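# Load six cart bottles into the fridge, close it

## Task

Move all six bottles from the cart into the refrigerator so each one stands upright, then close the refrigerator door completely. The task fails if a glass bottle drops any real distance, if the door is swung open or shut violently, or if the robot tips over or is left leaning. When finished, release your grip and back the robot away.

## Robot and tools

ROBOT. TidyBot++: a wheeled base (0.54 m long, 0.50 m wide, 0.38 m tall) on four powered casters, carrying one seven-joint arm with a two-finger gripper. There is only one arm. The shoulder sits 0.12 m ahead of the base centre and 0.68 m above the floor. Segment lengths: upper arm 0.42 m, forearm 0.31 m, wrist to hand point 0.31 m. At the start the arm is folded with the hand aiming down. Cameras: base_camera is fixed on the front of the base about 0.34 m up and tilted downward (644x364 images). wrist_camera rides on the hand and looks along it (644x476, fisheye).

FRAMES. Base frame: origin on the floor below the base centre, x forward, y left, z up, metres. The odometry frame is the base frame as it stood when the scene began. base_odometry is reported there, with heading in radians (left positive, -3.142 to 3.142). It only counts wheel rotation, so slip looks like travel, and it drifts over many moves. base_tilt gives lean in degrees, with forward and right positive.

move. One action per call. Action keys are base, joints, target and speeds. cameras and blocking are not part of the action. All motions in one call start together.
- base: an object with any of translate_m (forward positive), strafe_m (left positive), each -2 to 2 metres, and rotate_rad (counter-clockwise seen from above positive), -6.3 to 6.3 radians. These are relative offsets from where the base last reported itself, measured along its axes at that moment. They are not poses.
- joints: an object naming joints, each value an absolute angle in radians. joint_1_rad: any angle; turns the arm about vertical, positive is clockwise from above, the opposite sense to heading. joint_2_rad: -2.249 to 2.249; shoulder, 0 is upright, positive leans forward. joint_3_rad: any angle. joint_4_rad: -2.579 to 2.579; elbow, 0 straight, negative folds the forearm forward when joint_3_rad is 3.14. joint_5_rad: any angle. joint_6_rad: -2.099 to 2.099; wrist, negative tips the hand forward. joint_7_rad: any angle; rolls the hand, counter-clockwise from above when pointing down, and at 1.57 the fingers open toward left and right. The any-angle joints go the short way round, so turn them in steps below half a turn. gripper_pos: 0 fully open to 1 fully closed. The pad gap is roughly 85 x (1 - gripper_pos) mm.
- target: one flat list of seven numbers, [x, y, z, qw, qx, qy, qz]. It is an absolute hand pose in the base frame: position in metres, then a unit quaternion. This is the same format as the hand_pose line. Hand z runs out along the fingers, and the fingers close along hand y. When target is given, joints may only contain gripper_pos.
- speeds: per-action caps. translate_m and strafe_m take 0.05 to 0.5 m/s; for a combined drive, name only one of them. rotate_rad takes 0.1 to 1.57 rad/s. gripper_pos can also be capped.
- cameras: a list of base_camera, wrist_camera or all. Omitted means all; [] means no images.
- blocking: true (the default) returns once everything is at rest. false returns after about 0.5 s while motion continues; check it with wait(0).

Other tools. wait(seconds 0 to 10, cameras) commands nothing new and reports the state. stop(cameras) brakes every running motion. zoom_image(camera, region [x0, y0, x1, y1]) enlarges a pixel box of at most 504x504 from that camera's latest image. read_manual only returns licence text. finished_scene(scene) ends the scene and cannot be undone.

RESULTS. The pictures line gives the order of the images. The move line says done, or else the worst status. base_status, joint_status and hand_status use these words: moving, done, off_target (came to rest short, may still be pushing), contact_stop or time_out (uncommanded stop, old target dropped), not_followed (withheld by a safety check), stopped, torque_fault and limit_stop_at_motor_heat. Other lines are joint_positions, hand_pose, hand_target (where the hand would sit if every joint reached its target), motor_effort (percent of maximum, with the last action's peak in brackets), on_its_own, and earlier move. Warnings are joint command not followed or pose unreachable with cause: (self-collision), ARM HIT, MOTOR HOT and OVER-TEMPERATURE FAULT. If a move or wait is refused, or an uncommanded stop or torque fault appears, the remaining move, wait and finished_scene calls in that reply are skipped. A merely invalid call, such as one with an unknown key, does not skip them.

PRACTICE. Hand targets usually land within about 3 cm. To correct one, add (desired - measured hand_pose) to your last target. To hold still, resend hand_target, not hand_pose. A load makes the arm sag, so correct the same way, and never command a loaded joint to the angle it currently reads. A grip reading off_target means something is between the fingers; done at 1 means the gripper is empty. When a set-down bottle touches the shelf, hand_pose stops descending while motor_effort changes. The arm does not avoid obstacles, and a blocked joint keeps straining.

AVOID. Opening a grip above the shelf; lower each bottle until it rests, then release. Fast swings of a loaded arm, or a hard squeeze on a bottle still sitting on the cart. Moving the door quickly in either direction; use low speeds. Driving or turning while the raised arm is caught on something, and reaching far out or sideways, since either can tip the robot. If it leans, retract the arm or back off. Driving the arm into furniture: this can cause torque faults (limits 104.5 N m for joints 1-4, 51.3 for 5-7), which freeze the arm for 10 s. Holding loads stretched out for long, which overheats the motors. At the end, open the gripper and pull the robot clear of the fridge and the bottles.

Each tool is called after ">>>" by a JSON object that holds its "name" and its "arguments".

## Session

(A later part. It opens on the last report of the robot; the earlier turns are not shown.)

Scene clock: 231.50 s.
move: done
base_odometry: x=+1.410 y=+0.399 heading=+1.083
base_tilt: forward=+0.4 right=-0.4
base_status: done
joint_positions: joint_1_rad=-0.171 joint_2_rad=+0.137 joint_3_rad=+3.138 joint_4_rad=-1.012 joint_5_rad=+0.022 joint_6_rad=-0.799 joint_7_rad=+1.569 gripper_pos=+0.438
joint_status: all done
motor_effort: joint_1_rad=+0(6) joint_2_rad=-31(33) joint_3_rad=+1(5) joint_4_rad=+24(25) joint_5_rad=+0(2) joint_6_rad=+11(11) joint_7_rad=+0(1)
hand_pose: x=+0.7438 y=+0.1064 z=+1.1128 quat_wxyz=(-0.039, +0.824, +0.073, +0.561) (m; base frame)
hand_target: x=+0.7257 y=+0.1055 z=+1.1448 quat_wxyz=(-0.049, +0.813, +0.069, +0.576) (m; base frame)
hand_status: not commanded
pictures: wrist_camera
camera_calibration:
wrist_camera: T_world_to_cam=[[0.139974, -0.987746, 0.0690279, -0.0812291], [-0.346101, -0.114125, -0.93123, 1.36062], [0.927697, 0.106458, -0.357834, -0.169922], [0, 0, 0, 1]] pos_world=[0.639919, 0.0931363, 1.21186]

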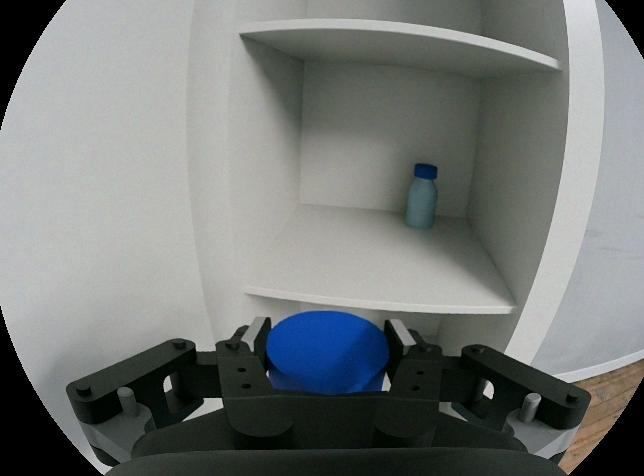

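>>> {"name": "move", "arguments": {"base": {"translate_m": 0.65}, "speeds": {"translate_m": 0.25}, "cameras": ["wrist_camera"]}}

>>> {"name": "move", "arguments": {"joints": {"joint_1_rad": -0.17, "joint_2_rad": 0.03, "joint_4_rad": -1.25, "joint_6_rad": -0.565}, "cameras": ["wrist_camera"]}}

>>> {"name": "move", "arguments": {"joints": {"joint_2_rad": 0.024, "joint_4_rad": -1.318, "joint_6_rad": -0.497}, "cameras": ["wrist_camera"]}}

Scene clock: 237.57 s.
move: done
base_odometry: x=+1.715 y=+0.974 heading=+1.083
base_tilt: forward=+0.4 right=-0.4
base_status: done
joint_positions: joint_1_rad=-0.171 joint_2_rad=+0.140 joint_3_rad=+3.138 joint_4_rad=-1.011 joint_5_rad=+0.022 joint_6_rad=-0.800 joint_7_rad=+1.569 gripper_pos=+0.438
joint_status: not commanded
motor_effort: joint_1_rad=+0(1) joint_2_rad=-30(34) joint_3_rad=+1(2) joint_4_rad=+24(25) joint_5_rad=+0(1) joint_6_rad=+11(12) joint_7_rad=+0(1)
hand_pose: x=+0.7449 y=+0.1065 z=+1.1110 quat_wxyz=(-0.039, +0.825, +0.073, +0.559) (m; base frame)
hand_target: x=+0.7257 y=+0.1055 z=+1.1448 quat_wxyz=(-0.049, +0.813, +0.069, +0.576) (m; base frame)
hand_status: not commanded
pictures: wrist_camera
camera_calibration:
wrist_camera: T_world_to_cam=[[0.140191, -0.987709, 0.0691244, -0.0813454], [-0.349351, -0.114667, -0.929949, 1.36035], [0.926445, 0.106222, -0.361132, -0.167031], [0, 0, 0, 1]] pos_world=[0.641389, 0.093385, 1.21036]

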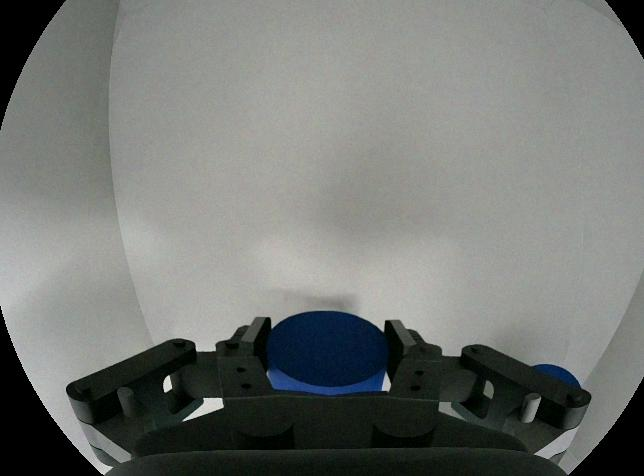

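Scene clock: 238.90 s.
move: done
base_odometry: x=+1.715 y=+0.974 heading=+1.083
base_tilt: forward=+0.4 right=-0.4
base_status: not commanded
joint_positions: joint_1_rad=-0.171 joint_2_rad=+0.065 joint_3_rad=+3.138 joint_4_rad=-1.244 joint_5_rad=+0.022 joint_6_rad=-0.613 joint_7_rad=+1.569 gripper_pos=+0.438
joint_status: all done
motor_effort: joint_1_rad=-1(2) joint_2_rad=-26(31) joint_3_rad=+0(1) joint_4_rad=+22(25) joint_5_rad=-1(2) joint_6_rad=+9(12) joint_7_rad=+0(1)
hand_pose: x=+0.7332 y=+0.1055 z=+1.0757 quat_wxyz=(-0.040, +0.817, +0.074, +0.571) (m; base frame)
hand_target: x=+0.7234 y=+0.1051 z=+1.1082 quat_wxyz=(-0.052, +0.794, +0.067, +0.602) (m; base frame)
hand_status: not commanded
pictures: wrist_camera
camera_calibration:
wrist_camera: T_world_to_cam=[[0.141947, -0.987403, 0.069907, -0.0804397], [-0.32259, -0.11291, -0.93978, 1.31406], [0.935835, 0.110848, -0.334553, -0.204721], [0, 0, 0, 1]] pos_world=[0.626906, 0.0916374, 1.17206]

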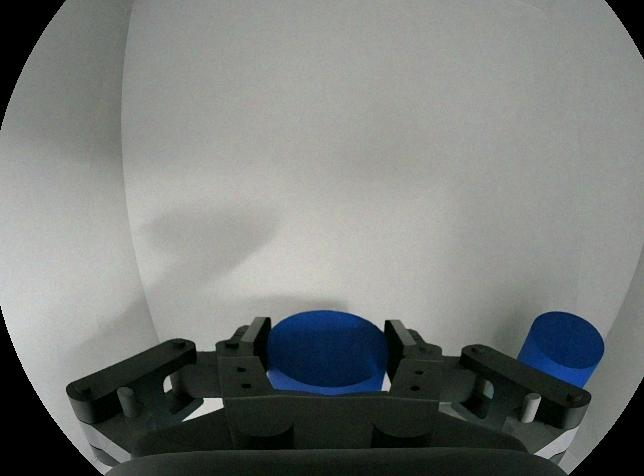

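Scene clock: 239.70 s.
move: done
base_odometry: x=+1.715 y=+0.974 heading=+1.083
base_tilt: forward=+0.4 right=-0.4
base_status: not commanded
joint_positions: joint_1_rad=-0.171 joint_2_rad=+0.042 joint_3_rad=+3.138 joint_4_rad=-1.305 joint_5_rad=+0.022 joint_6_rad=-0.541 joint_7_rad=+1.569 gripper_pos=+0.438
joint_status: all done
motor_effort: joint_1_rad=-2(2) joint_2_rad=-23(27) joint_3_rad=-1(1) joint_4_rad=+21(22) joint_5_rad=-3(3) joint_6_rad=+9(10) joint_7_rad=-1(1)
hand_pose: x=+0.7301 y=+0.1052 z=+1.0746 quat_wxyz=(-0.041, +0.807, +0.074, +0.585) (m; base frame)
hand_target: x=+0.7263 y=+0.1056 z=+1.0913 quat_wxyz=(-0.052, +0.792, +0.067, +0.604) (m; base frame)
hand_status: not commanded
pictures: wrist_camera
camera_calibration:
wrist_camera: T_world_to_cam=[[0.140769, -0.987614, 0.0692942, -0.0786935], [-0.290337, -0.108094, -0.9508, 1.29985], [0.946514, 0.113724, -0.301958, -0.245254], [0, 0, 0, 1]] pos_world=[0.620608, 0.0906783, 1.16729]

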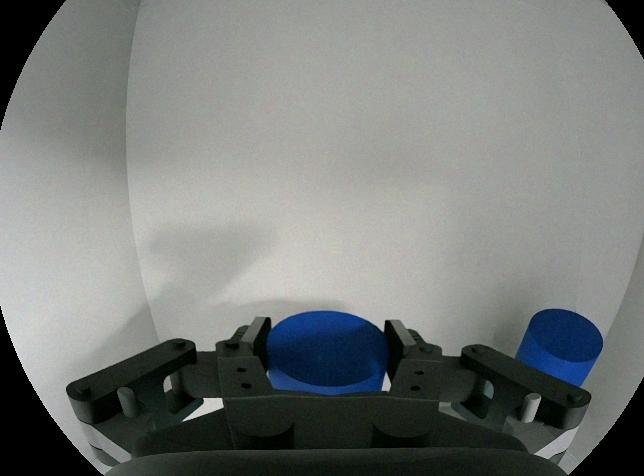

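>>> {"name": "move", "arguments": {"joints": {"gripper_pos": 0.3}, "cameras": []}}

>>> {"name": "move", "arguments": {"joints": {"gripper_pos": 0.17}, "cameras": []}}

>>> {"name": "move", "arguments": {"base": {"translate_m": -0.2, "strafe_m": -0.034}, "speeds": {"translate_m": 0.2}, "cameras": ["wrist_camera"]}}

Scene clock: 242.67 s.
move: done
base_odometry: x=+1.715 y=+0.974 heading=+1.083
base_tilt: forward=+0.4 right=-0.4
base_status: not commanded
joint_positions: joint_1_rad=-0.171 joint_2_rad=+0.042 joint_3_rad=+3.138 joint_4_rad=-1.306 joint_5_rad=+0.022 joint_6_rad=-0.538 joint_7_rad=+1.569 gripper_pos=+0.300
joint_status: all done
motor_effort: joint_1_rad=+1(2) joint_2_rad=-23(25) joint_3_rad=+1(2) joint_4_rad=+20(23) joint_5_rad=+0(2) joint_6_rad=+8(9) joint_7_rad=+0(1)
hand_pose: x=+0.7303 y=+0.1054 z=+1.0747 quat_wxyz=(-0.041, +0.806, +0.074, +0.586) (m; base frame)
hand_target: x=+0.7263 y=+0.1056 z=+1.0913 quat_wxyz=(-0.052, +0.792, +0.067, +0.604) (m; base frame)
hand_status: not commanded
pictures: none
No camera images: "cameras" was empty.

Scene clock: 243.23 s.
move: done
base_odometry: x=+1.715 y=+0.974 heading=+1.083
base_tilt: forward=+0.4 right=-0.5
base_status: not commanded
joint_positions: joint_1_rad=-0.171 joint_2_rad=+0.042 joint_3_rad=+3.138 joint_4_rad=-1.306 joint_5_rad=+0.022 joint_6_rad=-0.538 joint_7_rad=+1.569 gripper_pos=+0.170
joint_status: all done
motor_effort: joint_1_rad=+0(1) joint_2_rad=-23(24) joint_3_rad=+1(1) joint_4_rad=+21(22) joint_5_rad=+0(1) joint_6_rad=+8(8) joint_7_rad=+0(1)
hand_pose: x=+0.7303 y=+0.1054 z=+1.0747 quat_wxyz=(-0.041, +0.806, +0.074, +0.586) (m; base frame)
hand_target: x=+0.7263 y=+0.1056 z=+1.0913 quat_wxyz=(-0.052, +0.792, +0.067, +0.604) (m; base frame)
hand_status: not commanded
pictures: none
No camera images: "cameras" was empty.

Scene clock: 245.00 s.
move: done
base_odometry: x=+1.651 y=+0.781 heading=+1.083
base_tilt: forward=+0.4 right=-0.4
base_status: done
joint_positions: joint_1_rad=-0.171 joint_2_rad=+0.032 joint_3_rad=+3.138 joint_4_rad=-1.307 joint_5_rad=+0.022 joint_6_rad=-0.537 joint_7_rad=+1.569 gripper_pos=+0.170
joint_status: not commanded
motor_effort: joint_1_rad=+0(1) joint_2_rad=-23(29) joint_3_rad=+1(2) joint_4_rad=+21(22) joint_5_rad=-1(1) joint_6_rad=+8(9) joint_7_rad=+0(1)
hand_pose: x=+0.7264 y=+0.1047 z=+1.0809 quat_wxyz=(-0.042, +0.803, +0.074, +0.590) (m; base frame)
hand_target: x=+0.7263 y=+0.1056 z=+1.0913 quat_wxyz=(-0.052, +0.792, +0.067, +0.604) (m; base frame)
hand_status: not commanded
pictures: wrist_camera
camera_calibration:
wrist_camera: T_world_to_cam=[[0.140174, -0.987723, 0.0689495, -0.0783039], [-0.278956, -0.106213, -0.954412, 1.30012], [0.950018, 0.11455, -0.29042, -0.254949], [0, 0, 0, 1]] pos_world=[0.615858, 0.0899506, 1.1722]

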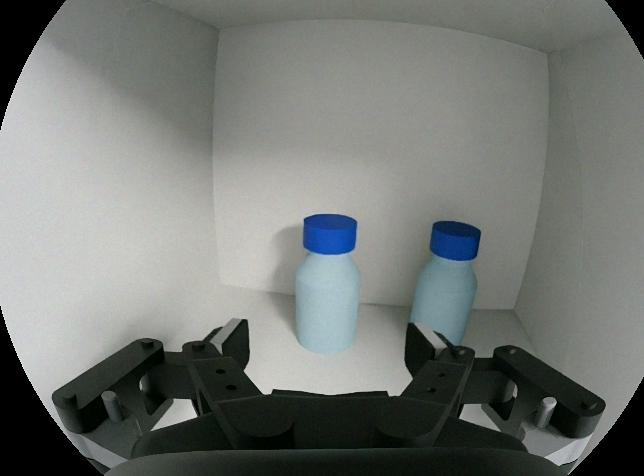

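>>> {"name": "move", "arguments": {"base": {"translate_m": -0.5}, "joints": {"gripper_pos": 0.3}, "cameras": []}}

>>> {"name": "move", "arguments": {"base": {"translate_m": -0.949, "strafe_m": 0.69, "rotate_rad": -1.753}, "speeds": {"translate_m": 0.45, "rotate_rad": 0.8}, "joints": {"joint_1_rad": 0, "joint_2_rad": 0.111, "joint_4_rad": -1.66, "joint_6_rad": -0.14}}}

Scene clock: 254.23 s.
move: done
base_odometry: x=+1.417 y=+0.339 heading=+1.083
base_tilt: forward=+0.4 right=-0.4
base_status: done
joint_positions: joint_1_rad=-0.171 joint_2_rad=+0.023 joint_3_rad=+3.138 joint_4_rad=-1.308 joint_5_rad=+0.022 joint_6_rad=-0.535 joint_7_rad=+1.569 gripper_pos=+0.300
joint_status: all done
motor_effort: joint_1_rad=+0(1) joint_2_rad=-23(27) joint_3_rad=+1(2) joint_4_rad=+20(22) joint_5_rad=+0(1) joint_6_rad=+8(9) joint_7_rad=+0(1)
hand_pose: x=+0.7229 y=+0.1041 z=+1.0863 quat_wxyz=(-0.042, +0.800, +0.074, +0.594) (m; base frame)
hand_target: x=+0.7263 y=+0.1056 z=+1.0913 quat_wxyz=(-0.052, +0.792, +0.067, +0.604) (m; base frame)
hand_status: not commanded
pictures: none
No camera images: "cameras" was empty.

Scene clock: 258.03 s.
move: done
base_odometry: x=+0.363 y=-0.176 heading=-0.670
base_tilt: forward=+0.4 right=-0.4
base_status: done
joint_positions: joint_1_rad=-0.006 joint_2_rad=+0.120 joint_3_rad=+3.145 joint_4_rad=-1.652 joint_5_rad=+0.022 joint_6_rad=-0.182 joint_7_rad=+1.569 gripper_pos=+0.300
joint_status: all done
motor_effort: joint_1_rad=+0(4) joint_2_rad=-26(32) joint_3_rad=+1(4) joint_4_rad=+21(23) joint_5_rad=+0(1) joint_6_rad=+8(9) joint_7_rad=+0(1)
hand_pose: x=+0.7664 y=+0.0016 z=+0.9203 quat_wxyz=(+0.007, +0.829, +0.008, +0.560) (m; base frame)
hand_target: x=+0.7671 y=+0.0013 z=+0.9336 quat_wxyz=(+0.000, +0.817, +0.000, +0.577) (m; base frame)
hand_status: not commanded
pictures: base_camera, wrist_camera
camera_calibration:
wrist_camera: T_world_to_cam=[[-0.0178051, -0.997268, 0.0716896, -0.0561284], [-0.365787, -0.0602332, -0.928747, 1.1899], [0.930528, -0.0427596, -0.363716, -0.245084], [0, 0, 0, 1]] pos_world=[0.662309, 0.00521669, 1.02]

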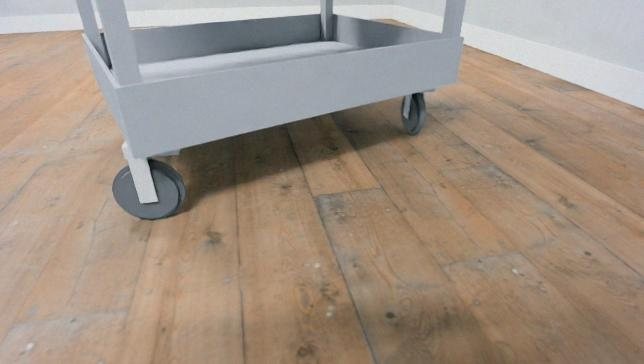

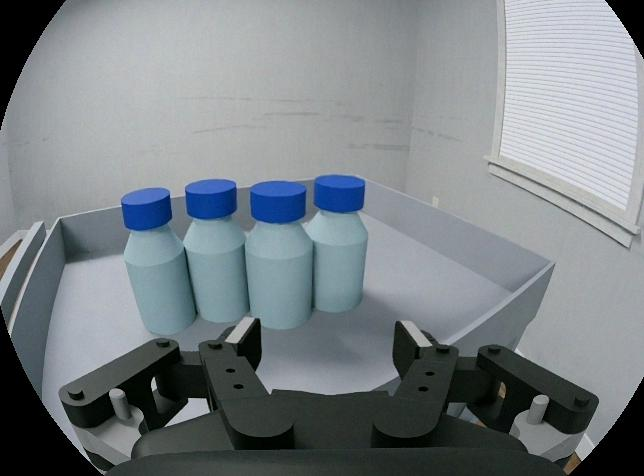

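>>> {"name": "move", "arguments": {"base": {"translate_m": 0.062, "strafe_m": 0.507, "rotate_rad": -0.40}, "speeds": {"translate_m": 0.3, "rotate_rad": 0.3}, "joints": {"joint_2_rad": 0.111, "joint_4_rad": -1.665, "joint_6_rad": -0.11}}}

Scene clock: 275.27 s.
move: done
base_odometry: x=+0.726 y=+0.183 heading=-1.070
base_tilt: forward=+0.3 right=-0.4
base_status: done
joint_positions: joint_1_rad=-0.003 joint_2_rad=+0.121 joint_3_rad=+3.142 joint_4_rad=-1.656 joint_5_rad=+0.022 joint_6_rad=-0.146 joint_7_rad=+1.569 gripper_pos=+0.300
joint_status: all done
motor_effort: joint_1_rad=+0(3) joint_2_rad=-27(29) joint_3_rad=+1(4) joint_4_rad=+21(22) joint_5_rad=-1(1) joint_6_rad=+8(9) joint_7_rad=-1(1)
hand_pose: x=+0.7695 y=+0.0019 z=+0.9278 quat_wxyz=(+0.006, +0.820, +0.008, +0.572) (m; base frame)
hand_target: x=+0.7693 y=+0.0013 z=+0.9394 quat_wxyz=(+0.000, +0.809, +0.000, +0.587) (m; base frame)
hand_status: not commanded
pictures: base_camera, wrist_camera
camera_calibration:
wrist_camera: T_world_to_cam=[[-0.0189703, -0.997332, 0.0704884, -0.0542856], [-0.336849, -0.060004, -0.939645, 1.18587], [0.941368, -0.0415693, -0.334812, -0.280423], [0, 0, 0, 1]] pos_world=[0.662411, 0.00535918, 1.02423]

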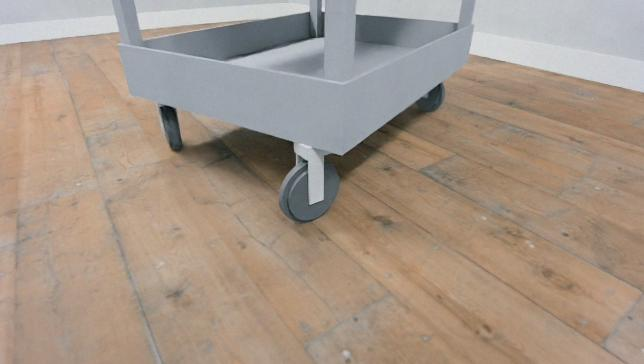

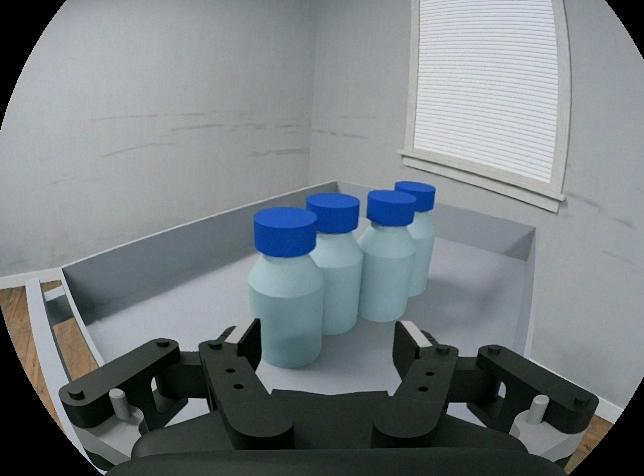

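>>> {"name": "move", "arguments": {"base": {"translate_m": 0.06, "strafe_m": 0.032}, "joints": {"gripper_pos": 0.36}, "cameras": ["wrist_camera"]}}

Scene clock: 278.33 s.
move: done
base_odometry: x=+0.783 y=+0.145 heading=-1.070
base_tilt: forward=+0.4 right=-0.4
base_status: done
joint_positions: joint_1_rad=-0.003 joint_2_rad=+0.124 joint_3_rad=+3.142 joint_4_rad=-1.657 joint_5_rad=+0.022 joint_6_rad=-0.145 joint_7_rad=+1.569 gripper_pos=+0.360
joint_status: all done
motor_effort: joint_1_rad=+0(2) joint_2_rad=-27(30) joint_3_rad=+1(3) joint_4_rad=+22(22) joint_5_rad=-1(1) joint_6_rad=+8(9) joint_7_rad=+0(1)
hand_pose: x=+0.7703 y=+0.0020 z=+0.9254 quat_wxyz=(+0.006, +0.821, +0.008, +0.571) (m; base frame)
hand_target: x=+0.7693 y=+0.0013 z=+0.9394 quat_wxyz=(+0.000, +0.809, +0.000, +0.587) (m; base frame)
hand_status: not commanded
pictures: wrist_camera
camera_calibration:
wrist_camera: T_world_to_cam=[[-0.018546, -0.997337, 0.0705289, -0.0543532], [-0.339992, -0.0600464, -0.938509, 1.1853], [0.940245, -0.0413849, -0.337973, -0.278226], [0, 0, 0, 1]] pos_world=[0.663584, 0.00544998, 1.02221]

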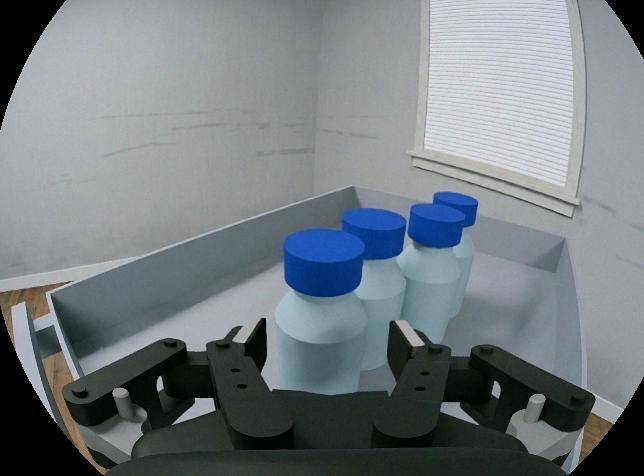

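>>> {"name": "move", "arguments": {"base": {"translate_m": 0.081, "strafe_m": 0.002}, "speeds": {"translate_m": 0.12}, "cameras": ["wrist_camera"]}}

Scene clock: 281.57 s.
move: done
base_odometry: x=+0.824 y=+0.075 heading=-1.070
base_tilt: forward=+0.4 right=-0.4
base_status: done
joint_positions: joint_1_rad=-0.003 joint_2_rad=+0.121 joint_3_rad=+3.142 joint_4_rad=-1.657 joint_5_rad=+0.022 joint_6_rad=-0.145 joint_7_rad=+1.569 gripper_pos=+0.360
joint_status: not commanded
motor_effort: joint_1_rad=+0(1) joint_2_rad=-26(30) joint_3_rad=+1(1) joint_4_rad=+22(22) joint_5_rad=+0(1) joint_6_rad=+8(8) joint_7_rad=+0(1)
hand_pose: x=+0.7696 y=+0.0020 z=+0.9271 quat_wxyz=(+0.006, +0.820, +0.008, +0.572) (m; base frame)
hand_target: x=+0.7693 y=+0.0013 z=+0.9394 quat_wxyz=(+0.000, +0.809, +0.000, +0.587) (m; base frame)
hand_status: not commanded
pictures: wrist_camera
camera_calibration:
wrist_camera: T_world_to_cam=[[-0.0187301, -0.997338, 0.070472, -0.0542922], [-0.337504, -0.0600402, -0.939407, 1.18556], [0.941138, -0.0413798, -0.335481, -0.27999], [0, 0, 0, 1]] pos_world=[0.662625, 0.00544797, 1.02362]

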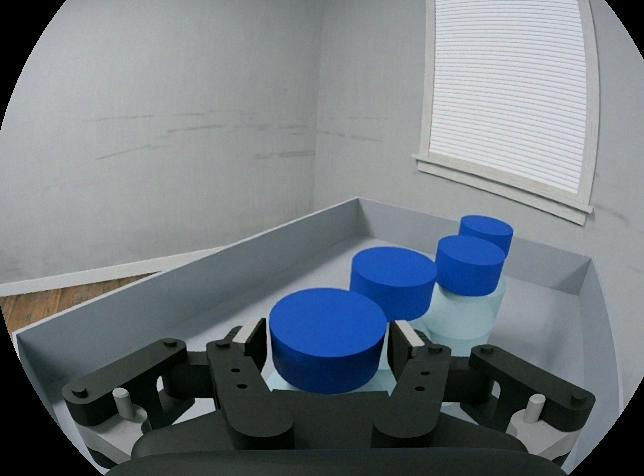

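>>> {"name": "move", "arguments": {"joints": {"gripper_pos": 0.6}, "cameras": ["wrist_camera"]}}

>>> {"name": "move", "arguments": {"joints": {"joint_2_rad": 0.106, "joint_4_rad": -0.976, "joint_6_rad": -0.826}, "cameras": ["wrist_camera"]}}

Scene clock: 284.70 s.
move: off_target
base_odometry: x=+0.824 y=+0.075 heading=-1.070
base_tilt: forward=+0.3 right=-0.4
base_status: not commanded
joint_positions: joint_1_rad=-0.003 joint_2_rad=+0.120 joint_3_rad=+3.141 joint_4_rad=-1.658 joint_5_rad=+0.022 joint_6_rad=-0.145 joint_7_rad=+1.569 gripper_pos=+0.460
joint_status: gripper_pos off_target (ended at +0.460, target +0.600)
motor_effort: joint_1_rad=+1(3) joint_2_rad=-25(27) joint_3_rad=+2(3) joint_4_rad=+20(22) joint_5_rad=+0(1) joint_6_rad=+8(9) joint_7_rad=+1(1)
hand_pose: x=+0.7693 y=+0.0023 z=+0.9275 quat_wxyz=(+0.006, +0.820, +0.009, +0.572) (m; base frame)
hand_target: x=+0.7693 y=+0.0013 z=+0.9394 quat_wxyz=(+0.000, +0.809, +0.000, +0.587) (m; base frame)
hand_status: not commanded
pictures: wrist_camera
camera_calibration:
wrist_camera: T_world_to_cam=[[-0.0182528, -0.997352, 0.0703939, -0.0543002], [-0.336836, -0.060156, -0.93964, 1.18558], [0.941386, -0.0408622, -0.334846, -0.280282], [0, 0, 0, 1]] pos_world=[0.66221, 0.00571071, 1.02399]

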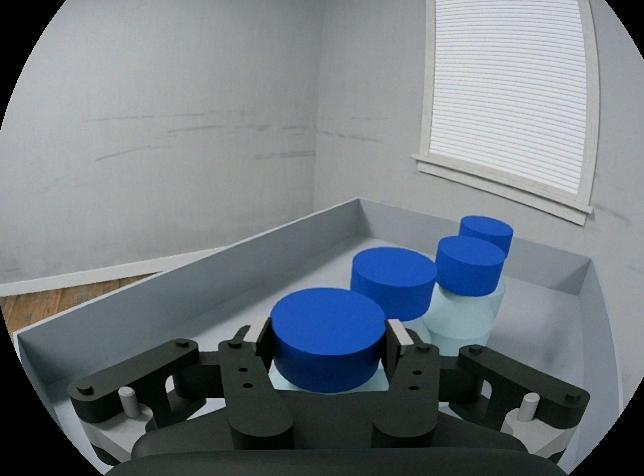

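Scene clock: 286.97 s.
move: done
base_odometry: x=+0.824 y=+0.075 heading=-1.070
base_tilt: forward=+0.4 right=-0.4
base_status: not commanded
joint_positions: joint_1_rad=-0.003 joint_2_rad=+0.135 joint_3_rad=+3.140 joint_4_rad=-1.012 joint_5_rad=+0.022 joint_6_rad=-0.789 joint_7_rad=+1.569 gripper_pos=+0.460
joint_status: all done
motor_effort: joint_1_rad=+0(4) joint_2_rad=-30(33) joint_3_rad=+1(3) joint_4_rad=+23(29) joint_5_rad=+0(1) joint_6_rad=+11(14) joint_7_rad=+0(2)
hand_pose: x=+0.7527 y=-0.0013 z=+1.1171 quat_wxyz=(+0.009, +0.824, +0.003, +0.567) (m; base frame)
hand_target: x=+0.7348 y=+0.0013 z=+1.1448 quat_wxyz=(+0.000, +0.816, +0.000, +0.578) (m; base frame)
hand_status: not commanded
pictures: wrist_camera
camera_calibration:
wrist_camera: T_world_to_cam=[[-0.0308215, -0.997133, 0.0691087, -0.0606774], [-0.349382, -0.0540321, -0.935421, 1.36264], [0.936473, -0.0529764, -0.346715, -0.184384], [0, 0, 0, 1]] pos_world=[0.646883, 0.00335486, 1.21491]

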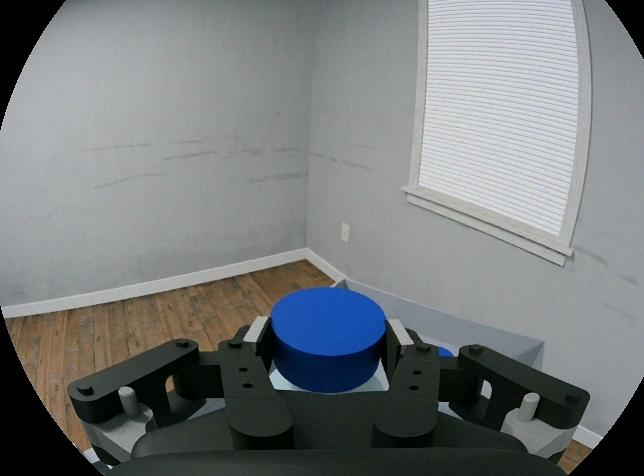

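>>> {"name": "move", "arguments": {"base": {"translate_m": -0.2}, "speeds": {"translate_m": 0.3}, "cameras": []}}

>>> {"name": "move", "arguments": {"base": {"translate_m": 0.252, "strafe_m": 0.704, "rotate_rad": 2.153}, "speeds": {"strafe_m": 0.3, "rotate_rad": 0.55}, "cameras": ["wrist_camera"]}}

Scene clock: 294.57 s.
move: done
base_odometry: x=+0.728 y=+0.251 heading=-1.070
base_tilt: forward=+0.4 right=-0.4
base_status: done
joint_positions: joint_1_rad=-0.002 joint_2_rad=+0.127 joint_3_rad=+3.141 joint_4_rad=-1.008 joint_5_rad=+0.022 joint_6_rad=-0.797 joint_7_rad=+1.569 gripper_pos=+0.460
joint_status: not commanded
motor_effort: joint_1_rad=+0(3) joint_2_rad=-29(34) joint_3_rad=+1(2) joint_4_rad=+22(25) joint_5_rad=-1(1) joint_6_rad=+11(12) joint_7_rad=+0(1)
hand_pose: x=+0.7486 y=-0.0016 z=+1.1221 quat_wxyz=(+0.010, +0.822, +0.002, +0.569) (m; base frame)
hand_target: x=+0.7348 y=+0.0013 z=+1.1448 quat_wxyz=(+0.000, +0.816, +0.000, +0.578) (m; base frame)
hand_status: not commanded
pictures: none
No camera images: "cameras" was empty.

Scene clock: 299.30 s.
move: done
base_odometry: x=+1.467 y=+0.368 heading=+1.083
base_tilt: forward=+0.4 right=-0.4
base_status: done
joint_positions: joint_1_rad=+0.001 joint_2_rad=+0.136 joint_3_rad=+3.141 joint_4_rad=-1.008 joint_5_rad=+0.022 joint_6_rad=-0.797 joint_7_rad=+1.569 gripper_pos=+0.460
joint_status: not commanded
motor_effort: joint_1_rad=-1(5) joint_2_rad=-29(33) joint_3_rad=+1(4) joint_4_rad=+23(25) joint_5_rad=+0(3) joint_6_rad=+11(11) joint_7_rad=+1(1)
hand_pose: x=+0.7523 y=-0.0039 z=+1.1168 quat_wxyz=(+0.011, +0.825, +0.001, +0.565) (m; base frame)
hand_target: x=+0.7348 y=+0.0013 z=+1.1448 quat_wxyz=(+0.000, +0.816, +0.000, +0.578) (m; base frame)
hand_status: not commanded
pictures: wrist_camera
camera_calibration:
wrist_camera: T_world_to_cam=[[-0.0347596, -0.996997, 0.0692004, -0.0604176], [-0.353474, -0.0525021, -0.93397, 1.36352], [0.934798, -0.056925, -0.350588, -0.178658], [0, 0, 0, 1]] pos_world=[0.64688, 0.00118156, 1.21504]

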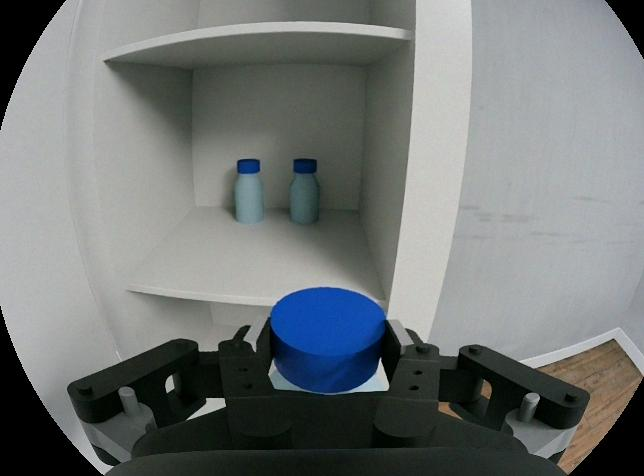

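>>> {"name": "move", "arguments": {"base": {"translate_m": 0.15, "strafe_m": 0.045}, "speeds": {"translate_m": 0.25}, "cameras": ["wrist_camera"]}}

Scene clock: 306.67 s.
move: done
base_odometry: x=+1.497 y=+0.521 heading=+1.083
base_tilt: forward=+0.4 right=-0.4
base_status: done
joint_positions: joint_1_rad=+0.001 joint_2_rad=+0.137 joint_3_rad=+3.141 joint_4_rad=-1.007 joint_5_rad=+0.022 joint_6_rad=-0.797 joint_7_rad=+1.569 gripper_pos=+0.460
joint_status: not commanded
motor_effort: joint_1_rad=+0(1) joint_2_rad=-30(33) joint_3_rad=+1(2) joint_4_rad=+23(24) joint_5_rad=-1(1) joint_6_rad=+11(11) joint_7_rad=+0(1)
hand_pose: x=+0.7527 y=-0.0039 z=+1.1160 quat_wxyz=(+0.011, +0.825, +0.001, +0.565) (m; base frame)
hand_target: x=+0.7348 y=+0.0013 z=+1.1448 quat_wxyz=(+0.000, +0.816, +0.000, +0.578) (m; base frame)
hand_status: not commanded
pictures: wrist_camera
camera_calibration:
wrist_camera: T_world_to_cam=[[-0.0346596, -0.996997, 0.0692493, -0.0604758], [-0.354974, -0.0524917, -0.933401, 1.3634], [0.934233, -0.056933, -0.352089, -0.177306], [0, 0, 0, 1]] pos_world=[0.647522, 0.00117868, 1.21436]

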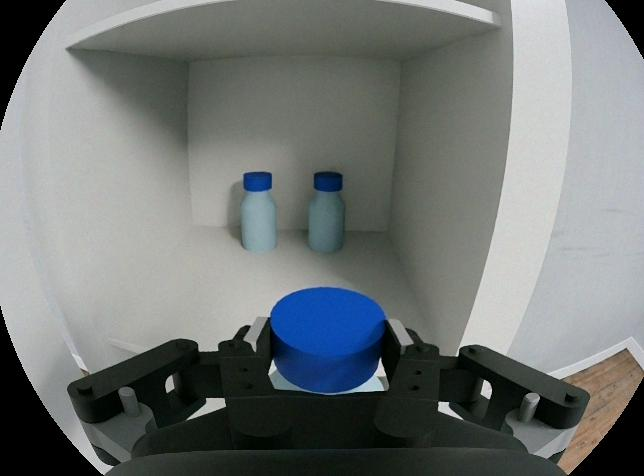

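>>> {"name": "move", "arguments": {"base": {"translate_m": 0.31}, "speeds": {"translate_m": 0.2}, "cameras": ["wrist_camera"]}}

>>> {"name": "move", "arguments": {"joints": {"joint_2_rad": 0.03, "joint_4_rad": -1.25, "joint_6_rad": -0.565}, "cameras": ["wrist_camera"]}}

>>> {"name": "move", "arguments": {"joints": {"joint_2_rad": 0.024, "joint_4_rad": -1.318, "joint_6_rad": -0.497}, "cameras": ["wrist_camera"]}}

Scene clock: 312.00 s.
move: done
base_odometry: x=+1.642 y=+0.796 heading=+1.084
base_tilt: forward=+0.4 right=-0.3
base_status: done
joint_positions: joint_1_rad=+0.001 joint_2_rad=+0.137 joint_3_rad=+3.141 joint_4_rad=-1.007 joint_5_rad=+0.022 joint_6_rad=-0.798 joint_7_rad=+1.569 gripper_pos=+0.460
joint_status: not commanded
motor_effort: joint_1_rad=+0(1) joint_2_rad=-29(33) joint_3_rad=+1(2) joint_4_rad=+24(25) joint_5_rad=+0(1) joint_6_rad=+11(11) joint_7_rad=+0(1)
hand_pose: x=+0.7525 y=-0.0039 z=+1.1163 quat_wxyz=(+0.011, +0.825, +0.001, +0.565) (m; base frame)
hand_target: x=+0.7348 y=+0.0013 z=+1.1448 quat_wxyz=(+0.000, +0.816, +0.000, +0.578) (m; base frame)
hand_status: not commanded
pictures: wrist_camera
camera_calibration:
wrist_camera: T_world_to_cam=[[-0.0346939, -0.996997, 0.0692331, -0.0604688], [-0.354663, -0.0524835, -0.93352, 1.36356], [0.93435, -0.0569419, -0.351777, -0.177378], [0, 0, 0, 1]] pos_world=[0.647241, 0.00117697, 1.2147]

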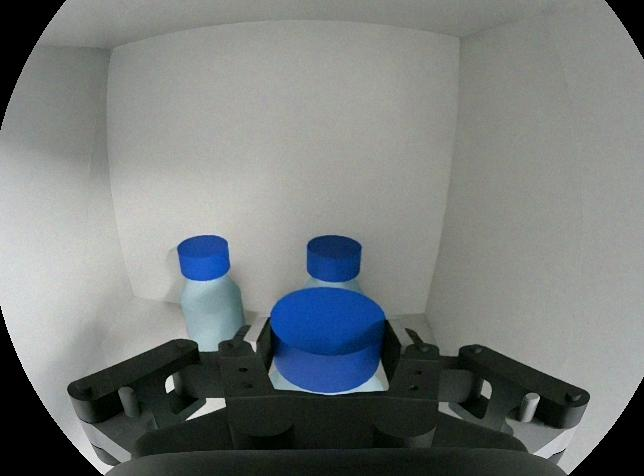

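Scene clock: 313.33 s.
move: done
base_odometry: x=+1.642 y=+0.795 heading=+1.084
base_tilt: forward=+0.3 right=-0.4
base_status: not commanded
joint_positions: joint_1_rad=+0.001 joint_2_rad=+0.068 joint_3_rad=+3.141 joint_4_rad=-1.249 joint_5_rad=+0.022 joint_6_rad=-0.619 joint_7_rad=+1.569 gripper_pos=+0.460
joint_status: all done
motor_effort: joint_1_rad=+1(1) joint_2_rad=-27(30) joint_3_rad=+1(1) joint_4_rad=+23(24) joint_5_rad=-1(1) joint_6_rad=+10(12) joint_7_rad=-1(1)
hand_pose: x=+0.7424 y=-0.0030 z=+1.0699 quat_wxyz=(+0.010, +0.824, +0.003, +0.567) (m; base frame)
hand_target: x=+0.7325 y=+0.0013 z=+1.1082 quat_wxyz=(+0.000, +0.797, +0.000, +0.604) (m; base frame)
hand_status: not commanded
pictures: wrist_camera
camera_calibration:
wrist_camera: T_world_to_cam=[[-0.0313204, -0.997023, 0.0704499, -0.0604227], [-0.349114, -0.0551325, -0.935457, 1.3146], [0.936557, -0.053894, -0.346349, -0.191695], [0, 0, 0, 1]] pos_world=[0.636587, 0.00190332, 1.16762]

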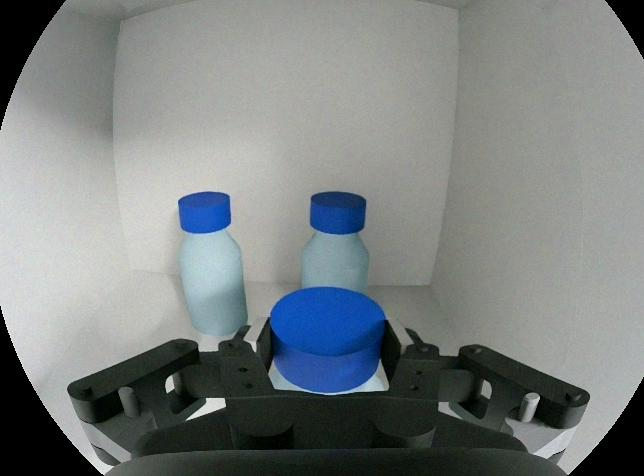

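Scene clock: 314.13 s.
move: done
base_odometry: x=+1.642 y=+0.795 heading=+1.084
base_tilt: forward=+0.4 right=-0.4
base_status: not commanded
joint_positions: joint_1_rad=+0.001 joint_2_rad=+0.048 joint_3_rad=+3.141 joint_4_rad=-1.308 joint_5_rad=+0.022 joint_6_rad=-0.543 joint_7_rad=+1.569 gripper_pos=+0.460
joint_status: all done
motor_effort: joint_1_rad=-1(2) joint_2_rad=-24(27) joint_3_rad=-1(1) joint_4_rad=+22(23) joint_5_rad=-2(2) joint_6_rad=+9(11) joint_7_rad=-1(1)
hand_pose: x=+0.7408 y=-0.0025 z=+1.0688 quat_wxyz=(+0.010, +0.813, +0.003, +0.582) (m; base frame)
hand_target: x=+0.7354 y=+0.0013 z=+1.0912 quat_wxyz=(+0.000, +0.795, +0.000, +0.606) (m; base frame)
hand_status: not commanded
pictures: wrist_camera
camera_calibration:
wrist_camera: T_world_to_cam=[[-0.032202, -0.997046, 0.0697288, -0.0585242], [-0.314968, -0.0560872, -0.947443, 1.30058], [0.948556, -0.0524719, -0.312232, -0.235862], [0, 0, 0, 1]] pos_world=[0.631487, 0.00221867, 1.16267]

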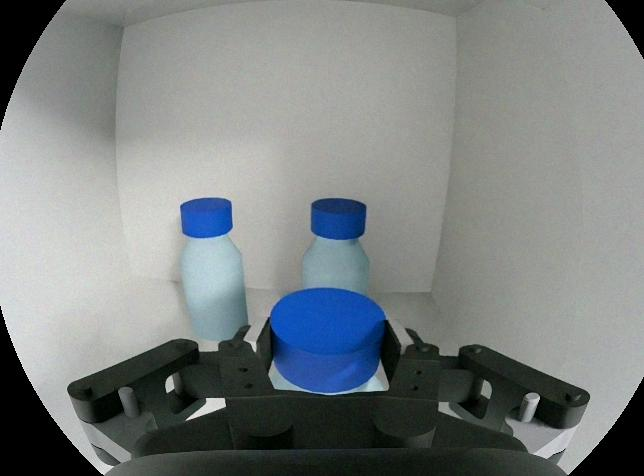

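>>> {"name": "move", "arguments": {"joints": {"gripper_pos": 0.33}, "cameras": []}}

>>> {"name": "move", "arguments": {"joints": {"gripper_pos": 0.2}, "cameras": []}}

>>> {"name": "move", "arguments": {"base": {"translate_m": -0.2}, "speeds": {"translate_m": 0.2}, "cameras": ["wrist_camera"]}}

Scene clock: 317.20 s.
move: done
base_odometry: x=+1.642 y=+0.795 heading=+1.084
base_tilt: forward=+0.4 right=-0.3
base_status: not commanded
joint_positions: joint_1_rad=+0.001 joint_2_rad=+0.047 joint_3_rad=+3.141 joint_4_rad=-1.308 joint_5_rad=+0.022 joint_6_rad=-0.537 joint_7_rad=+1.569 gripper_pos=+0.330
joint_status: all done
motor_effort: joint_1_rad=-1(2) joint_2_rad=-24(25) joint_3_rad=+1(1) joint_4_rad=+21(22) joint_5_rad=+0(2) joint_6_rad=+8(9) joint_7_rad=+1(1)
hand_pose: x=+0.7411 y=-0.0024 z=+1.0709 quat_wxyz=(+0.010, +0.811, +0.004, +0.585) (m; base frame)
hand_target: x=+0.7354 y=+0.0013 z=+1.0912 quat_wxyz=(+0.000, +0.795, +0.000, +0.606) (m; base frame)
hand_status: not commanded
pictures: none
No camera images: "cameras" was empty.

Scene clock: 317.77 s.
move: done
base_odometry: x=+1.642 y=+0.795 heading=+1.084
base_tilt: forward=+0.3 right=-0.4
base_status: not commanded
joint_positions: joint_1_rad=+0.001 joint_2_rad=+0.047 joint_3_rad=+3.141 joint_4_rad=-1.308 joint_5_rad=+0.022 joint_6_rad=-0.537 joint_7_rad=+1.569 gripper_pos=+0.200
joint_status: all done
motor_effort: joint_1_rad=+0(1) joint_2_rad=-24(24) joint_3_rad=+1(1) joint_4_rad=+21(22) joint_5_rad=+0(1) joint_6_rad=+8(8) joint_7_rad=+0(1)
hand_pose: x=+0.7411 y=-0.0024 z=+1.0709 quat_wxyz=(+0.010, +0.811, +0.004, +0.585) (m; base frame)
hand_target: x=+0.7354 y=+0.0013 z=+1.0912 quat_wxyz=(+0.000, +0.795, +0.000, +0.606) (m; base frame)
hand_status: not commanded
pictures: none
No camera images: "cameras" was empty.

Scene clock: 319.50 s.
move: done
base_odometry: x=+1.549 y=+0.619 heading=+1.084
base_tilt: forward=+0.3 right=-0.4
base_status: done
joint_positions: joint_1_rad=+0.001 joint_2_rad=+0.031 joint_3_rad=+3.141 joint_4_rad=-1.309 joint_5_rad=+0.022 joint_6_rad=-0.536 joint_7_rad=+1.569 gripper_pos=+0.200
joint_status: not commanded
motor_effort: joint_1_rad=+0(1) joint_2_rad=-23(29) joint_3_rad=+1(2) joint_4_rad=+21(22) joint_5_rad=-1(1) joint_6_rad=+8(9) joint_7_rad=+1(1)
hand_pose: x=+0.7350 y=-0.0024 z=+1.0808 quat_wxyz=(+0.010, +0.806, +0.003, +0.591) (m; base frame)
hand_target: x=+0.7354 y=+0.0013 z=+1.0912 quat_wxyz=(+0.000, +0.795, +0.000, +0.606) (m; base frame)
hand_status: not commanded
pictures: wrist_camera
camera_calibration:
wrist_camera: T_world_to_cam=[[-0.0335948, -0.997049, 0.0690249, -0.0576784], [-0.292892, -0.0562099, -0.954492, 1.30154], [0.955555, -0.0522828, -0.290139, -0.255596], [0, 0, 0, 1]] pos_world=[0.623509, 0.00228819, 1.17214]

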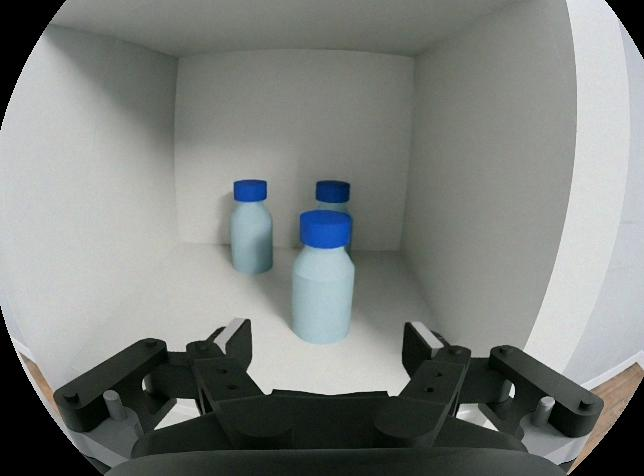

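>>> {"name": "move", "arguments": {"base": {"translate_m": -0.35}, "joints": {"gripper_pos": 0.35}, "cameras": []}}

>>> {"name": "move", "arguments": {"base": {"translate_m": -0.459, "strafe_m": 0.471, "rotate_rad": -2.154}, "speeds": {"translate_m": 0.4, "rotate_rad": 0.9}, "joints": {"joint_1_rad": 0, "joint_2_rad": 0.111, "joint_4_rad": -1.665, "joint_6_rad": -0.11}}}

Scene clock: 325.87 s.
move: done
base_odometry: x=+1.385 y=+0.309 heading=+1.085
base_tilt: forward=+0.4 right=-0.4
base_status: done
joint_positions: joint_1_rad=+0.001 joint_2_rad=+0.023 joint_3_rad=+3.141 joint_4_rad=-1.309 joint_5_rad=+0.022 joint_6_rad=-0.535 joint_7_rad=+1.569 gripper_pos=+0.350
joint_status: all done
motor_effort: joint_1_rad=+0(1) joint_2_rad=-23(27) joint_3_rad=+1(1) joint_4_rad=+21(23) joint_5_rad=+0(1) joint_6_rad=+8(9) joint_7_rad=+0(1)
hand_pose: x=+0.7319 y=-0.0024 z=+1.0858 quat_wxyz=(+0.010, +0.804, +0.003, +0.595) (m; base frame)
hand_target: x=+0.7354 y=+0.0013 z=+1.0912 quat_wxyz=(+0.000, +0.795, +0.000, +0.606) (m; base frame)
hand_status: not commanded
pictures: none
No camera images: "cameras" was empty.

Scene clock: 329.17 s.
move: done
base_odometry: x=+0.754 y=+0.123 heading=-1.069
base_tilt: forward=+0.4 right=-0.4
base_status: done
joint_positions: joint_1_rad=+0.001 joint_2_rad=+0.118 joint_3_rad=+3.143 joint_4_rad=-1.656 joint_5_rad=+0.022 joint_6_rad=-0.152 joint_7_rad=+1.569 gripper_pos=+0.350
joint_status: all done
motor_effort: joint_1_rad=+1(3) joint_2_rad=-27(31) joint_3_rad=+1(3) joint_4_rad=+22(24) joint_5_rad=+0(1) joint_6_rad=+8(10) joint_7_rad=+0(1)
hand_pose: x=+0.7682 y=-0.0014 z=+0.9282 quat_wxyz=(+0.008, +0.821, +0.006, +0.571) (m; base frame)
hand_target: x=+0.7693 y=+0.0013 z=+0.9394 quat_wxyz=(+0.000, +0.809, +0.000, +0.587) (m; base frame)
hand_status: not commanded
pictures: base_camera, wrist_camera
camera_calibration:
wrist_camera: T_world_to_cam=[[-0.0239513, -0.997209, 0.0707081, -0.0539969], [-0.339613, -0.058406, -0.93875, 1.18694], [0.94026, -0.0464977, -0.337267, -0.276067], [0, 0, 0, 1]] pos_world=[0.661381, 0.00264161, 1.02495]

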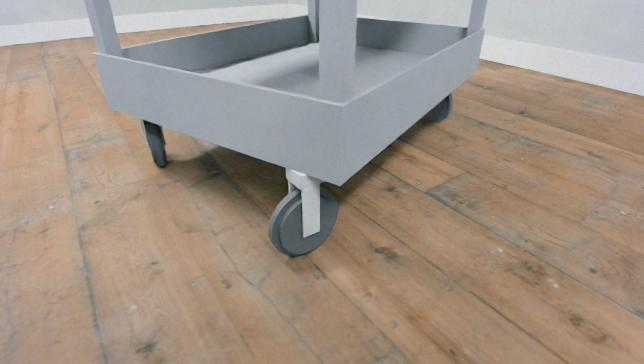

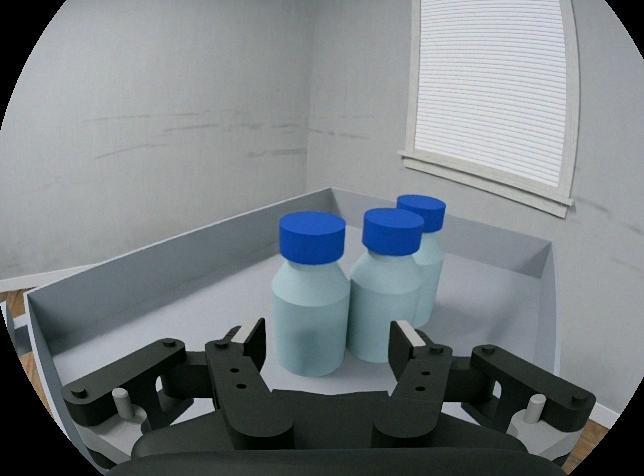

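>>> {"name": "move", "arguments": {"base": {"translate_m": 0.045, "strafe_m": 0.0135}, "joints": {"gripper_pos": 0.38}, "cameras": ["wrist_camera"]}}

Scene clock: 331.33 s.
move: done
base_odometry: x=+0.788 y=+0.090 heading=-1.070
base_tilt: forward=+0.4 right=-0.4
base_status: done
joint_positions: joint_1_rad=+0.001 joint_2_rad=+0.125 joint_3_rad=+3.143 joint_4_rad=-1.658 joint_5_rad=+0.022 joint_6_rad=-0.149 joint_7_rad=+1.569 gripper_pos=+0.380
joint_status: all done
motor_effort: joint_1_rad=+0(1) joint_2_rad=-27(31) joint_3_rad=+1(2) joint_4_rad=+21(22) joint_5_rad=+0(1) joint_6_rad=+8(9) joint_7_rad=+0(1)
hand_pose: x=+0.7700 y=-0.0014 z=+0.9237 quat_wxyz=(+0.008, +0.822, +0.006, +0.569) (m; base frame)
hand_target: x=+0.7693 y=+0.0013 z=+0.9394 quat_wxyz=(+0.000, +0.809, +0.000, +0.587) (m; base frame)
hand_status: not commanded
pictures: wrist_camera
camera_calibration:
wrist_camera: T_world_to_cam=[[-0.0235029, -0.997213, 0.0708145, -0.0540538], [-0.344573, -0.0584133, -0.936941, 1.18542], [0.938465, -0.0464216, -0.342239, -0.273332], [0, 0, 0, 1]] pos_world=[0.663705, 0.00265274, 1.02095]

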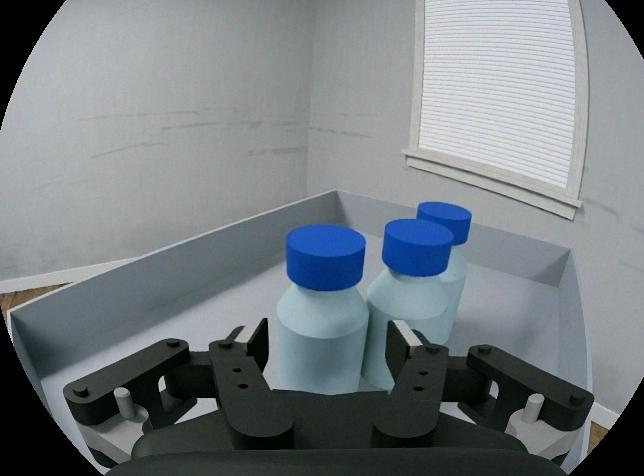

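>>> {"name": "move", "arguments": {"base": {"translate_m": 0.084, "strafe_m": 0.001}, "speeds": {"translate_m": 0.12}, "cameras": ["wrist_camera"]}}

>>> {"name": "move", "arguments": {"joints": {"gripper_pos": 0.6}, "cameras": ["wrist_camera"]}}

Scene clock: 334.13 s.
move: done
base_odometry: x=+0.829 y=+0.017 heading=-1.070
base_tilt: forward=+0.4 right=-0.4
base_status: done
joint_positions: joint_1_rad=+0.001 joint_2_rad=+0.121 joint_3_rad=+3.143 joint_4_rad=-1.658 joint_5_rad=+0.022 joint_6_rad=-0.148 joint_7_rad=+1.569 gripper_pos=+0.380
joint_status: not commanded
motor_effort: joint_1_rad=+0(1) joint_2_rad=-27(30) joint_3_rad=+1(2) joint_4_rad=+22(22) joint_5_rad=+0(1) joint_6_rad=+8(9) joint_7_rad=+1(1)
hand_pose: x=+0.7692 y=-0.0014 z=+0.9258 quat_wxyz=(+0.008, +0.821, +0.006, +0.570) (m; base frame)
hand_target: x=+0.7693 y=+0.0013 z=+0.9394 quat_wxyz=(+0.000, +0.809, +0.000, +0.587) (m; base frame)
hand_status: not commanded
pictures: wrist_camera
camera_calibration:
wrist_camera: T_world_to_cam=[[-0.0237418, -0.997213, 0.0707329, -0.0539578], [-0.341248, -0.0584196, -0.938156, 1.18572], [0.939673, -0.046411, -0.33891, -0.27591], [0, 0, 0, 1]] pos_world=[0.662607, 0.00265633, 1.02269]

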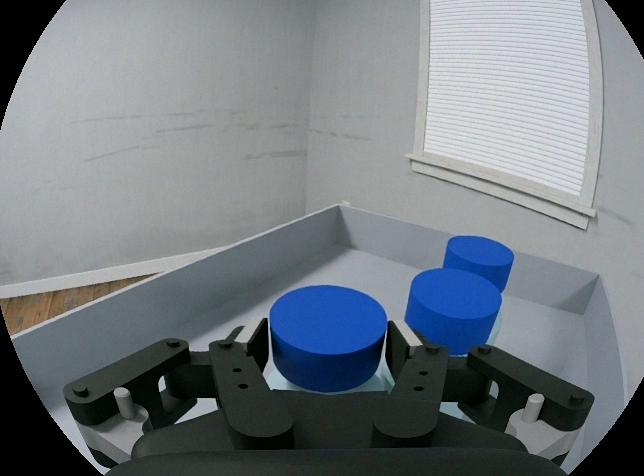

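Scene clock: 334.77 s.
move: off_target
base_odometry: x=+0.829 y=+0.017 heading=-1.070
base_tilt: forward=+0.4 right=-0.5
base_status: not commanded
joint_positions: joint_1_rad=+0.001 joint_2_rad=+0.120 joint_3_rad=+3.143 joint_4_rad=-1.659 joint_5_rad=+0.022 joint_6_rad=-0.147 joint_7_rad=+1.569 gripper_pos=+0.460
joint_status: gripper_pos off_target (ended at +0.460, target +0.600)
motor_effort: joint_1_rad=+0(1) joint_2_rad=-27(28) joint_3_rad=+0(2) joint_4_rad=+21(23) joint_5_rad=+0(1) joint_6_rad=+9(10) joint_7_rad=+0(1)
hand_pose: x=+0.7690 y=-0.0014 z=+0.9263 quat_wxyz=(+0.008, +0.821, +0.006, +0.571) (m; base frame)
hand_target: x=+0.7693 y=+0.0013 z=+0.9394 quat_wxyz=(+0.000, +0.809, +0.000, +0.587) (m; base frame)
hand_status: not commanded
pictures: wrist_camera
camera_calibration:
wrist_camera: T_world_to_cam=[[-0.0238088, -0.997213, 0.0706999, -0.053909], [-0.340055, -0.0584247, -0.938589, 1.18558], [0.940104, -0.0463885, -0.337716, -0.276942], [0, 0, 0, 1]] pos_world=[0.662232, 0.00266109, 1.02305]

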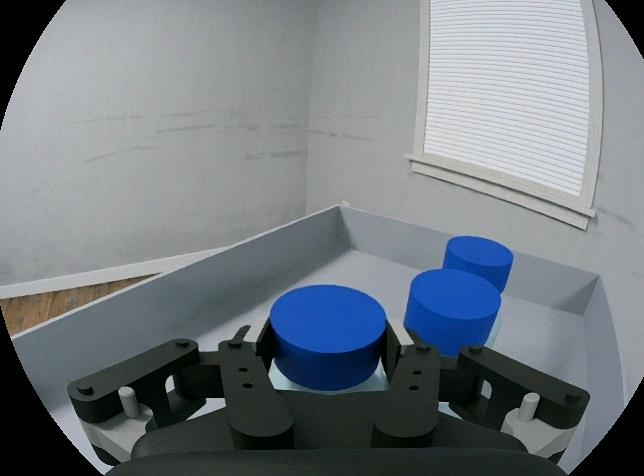

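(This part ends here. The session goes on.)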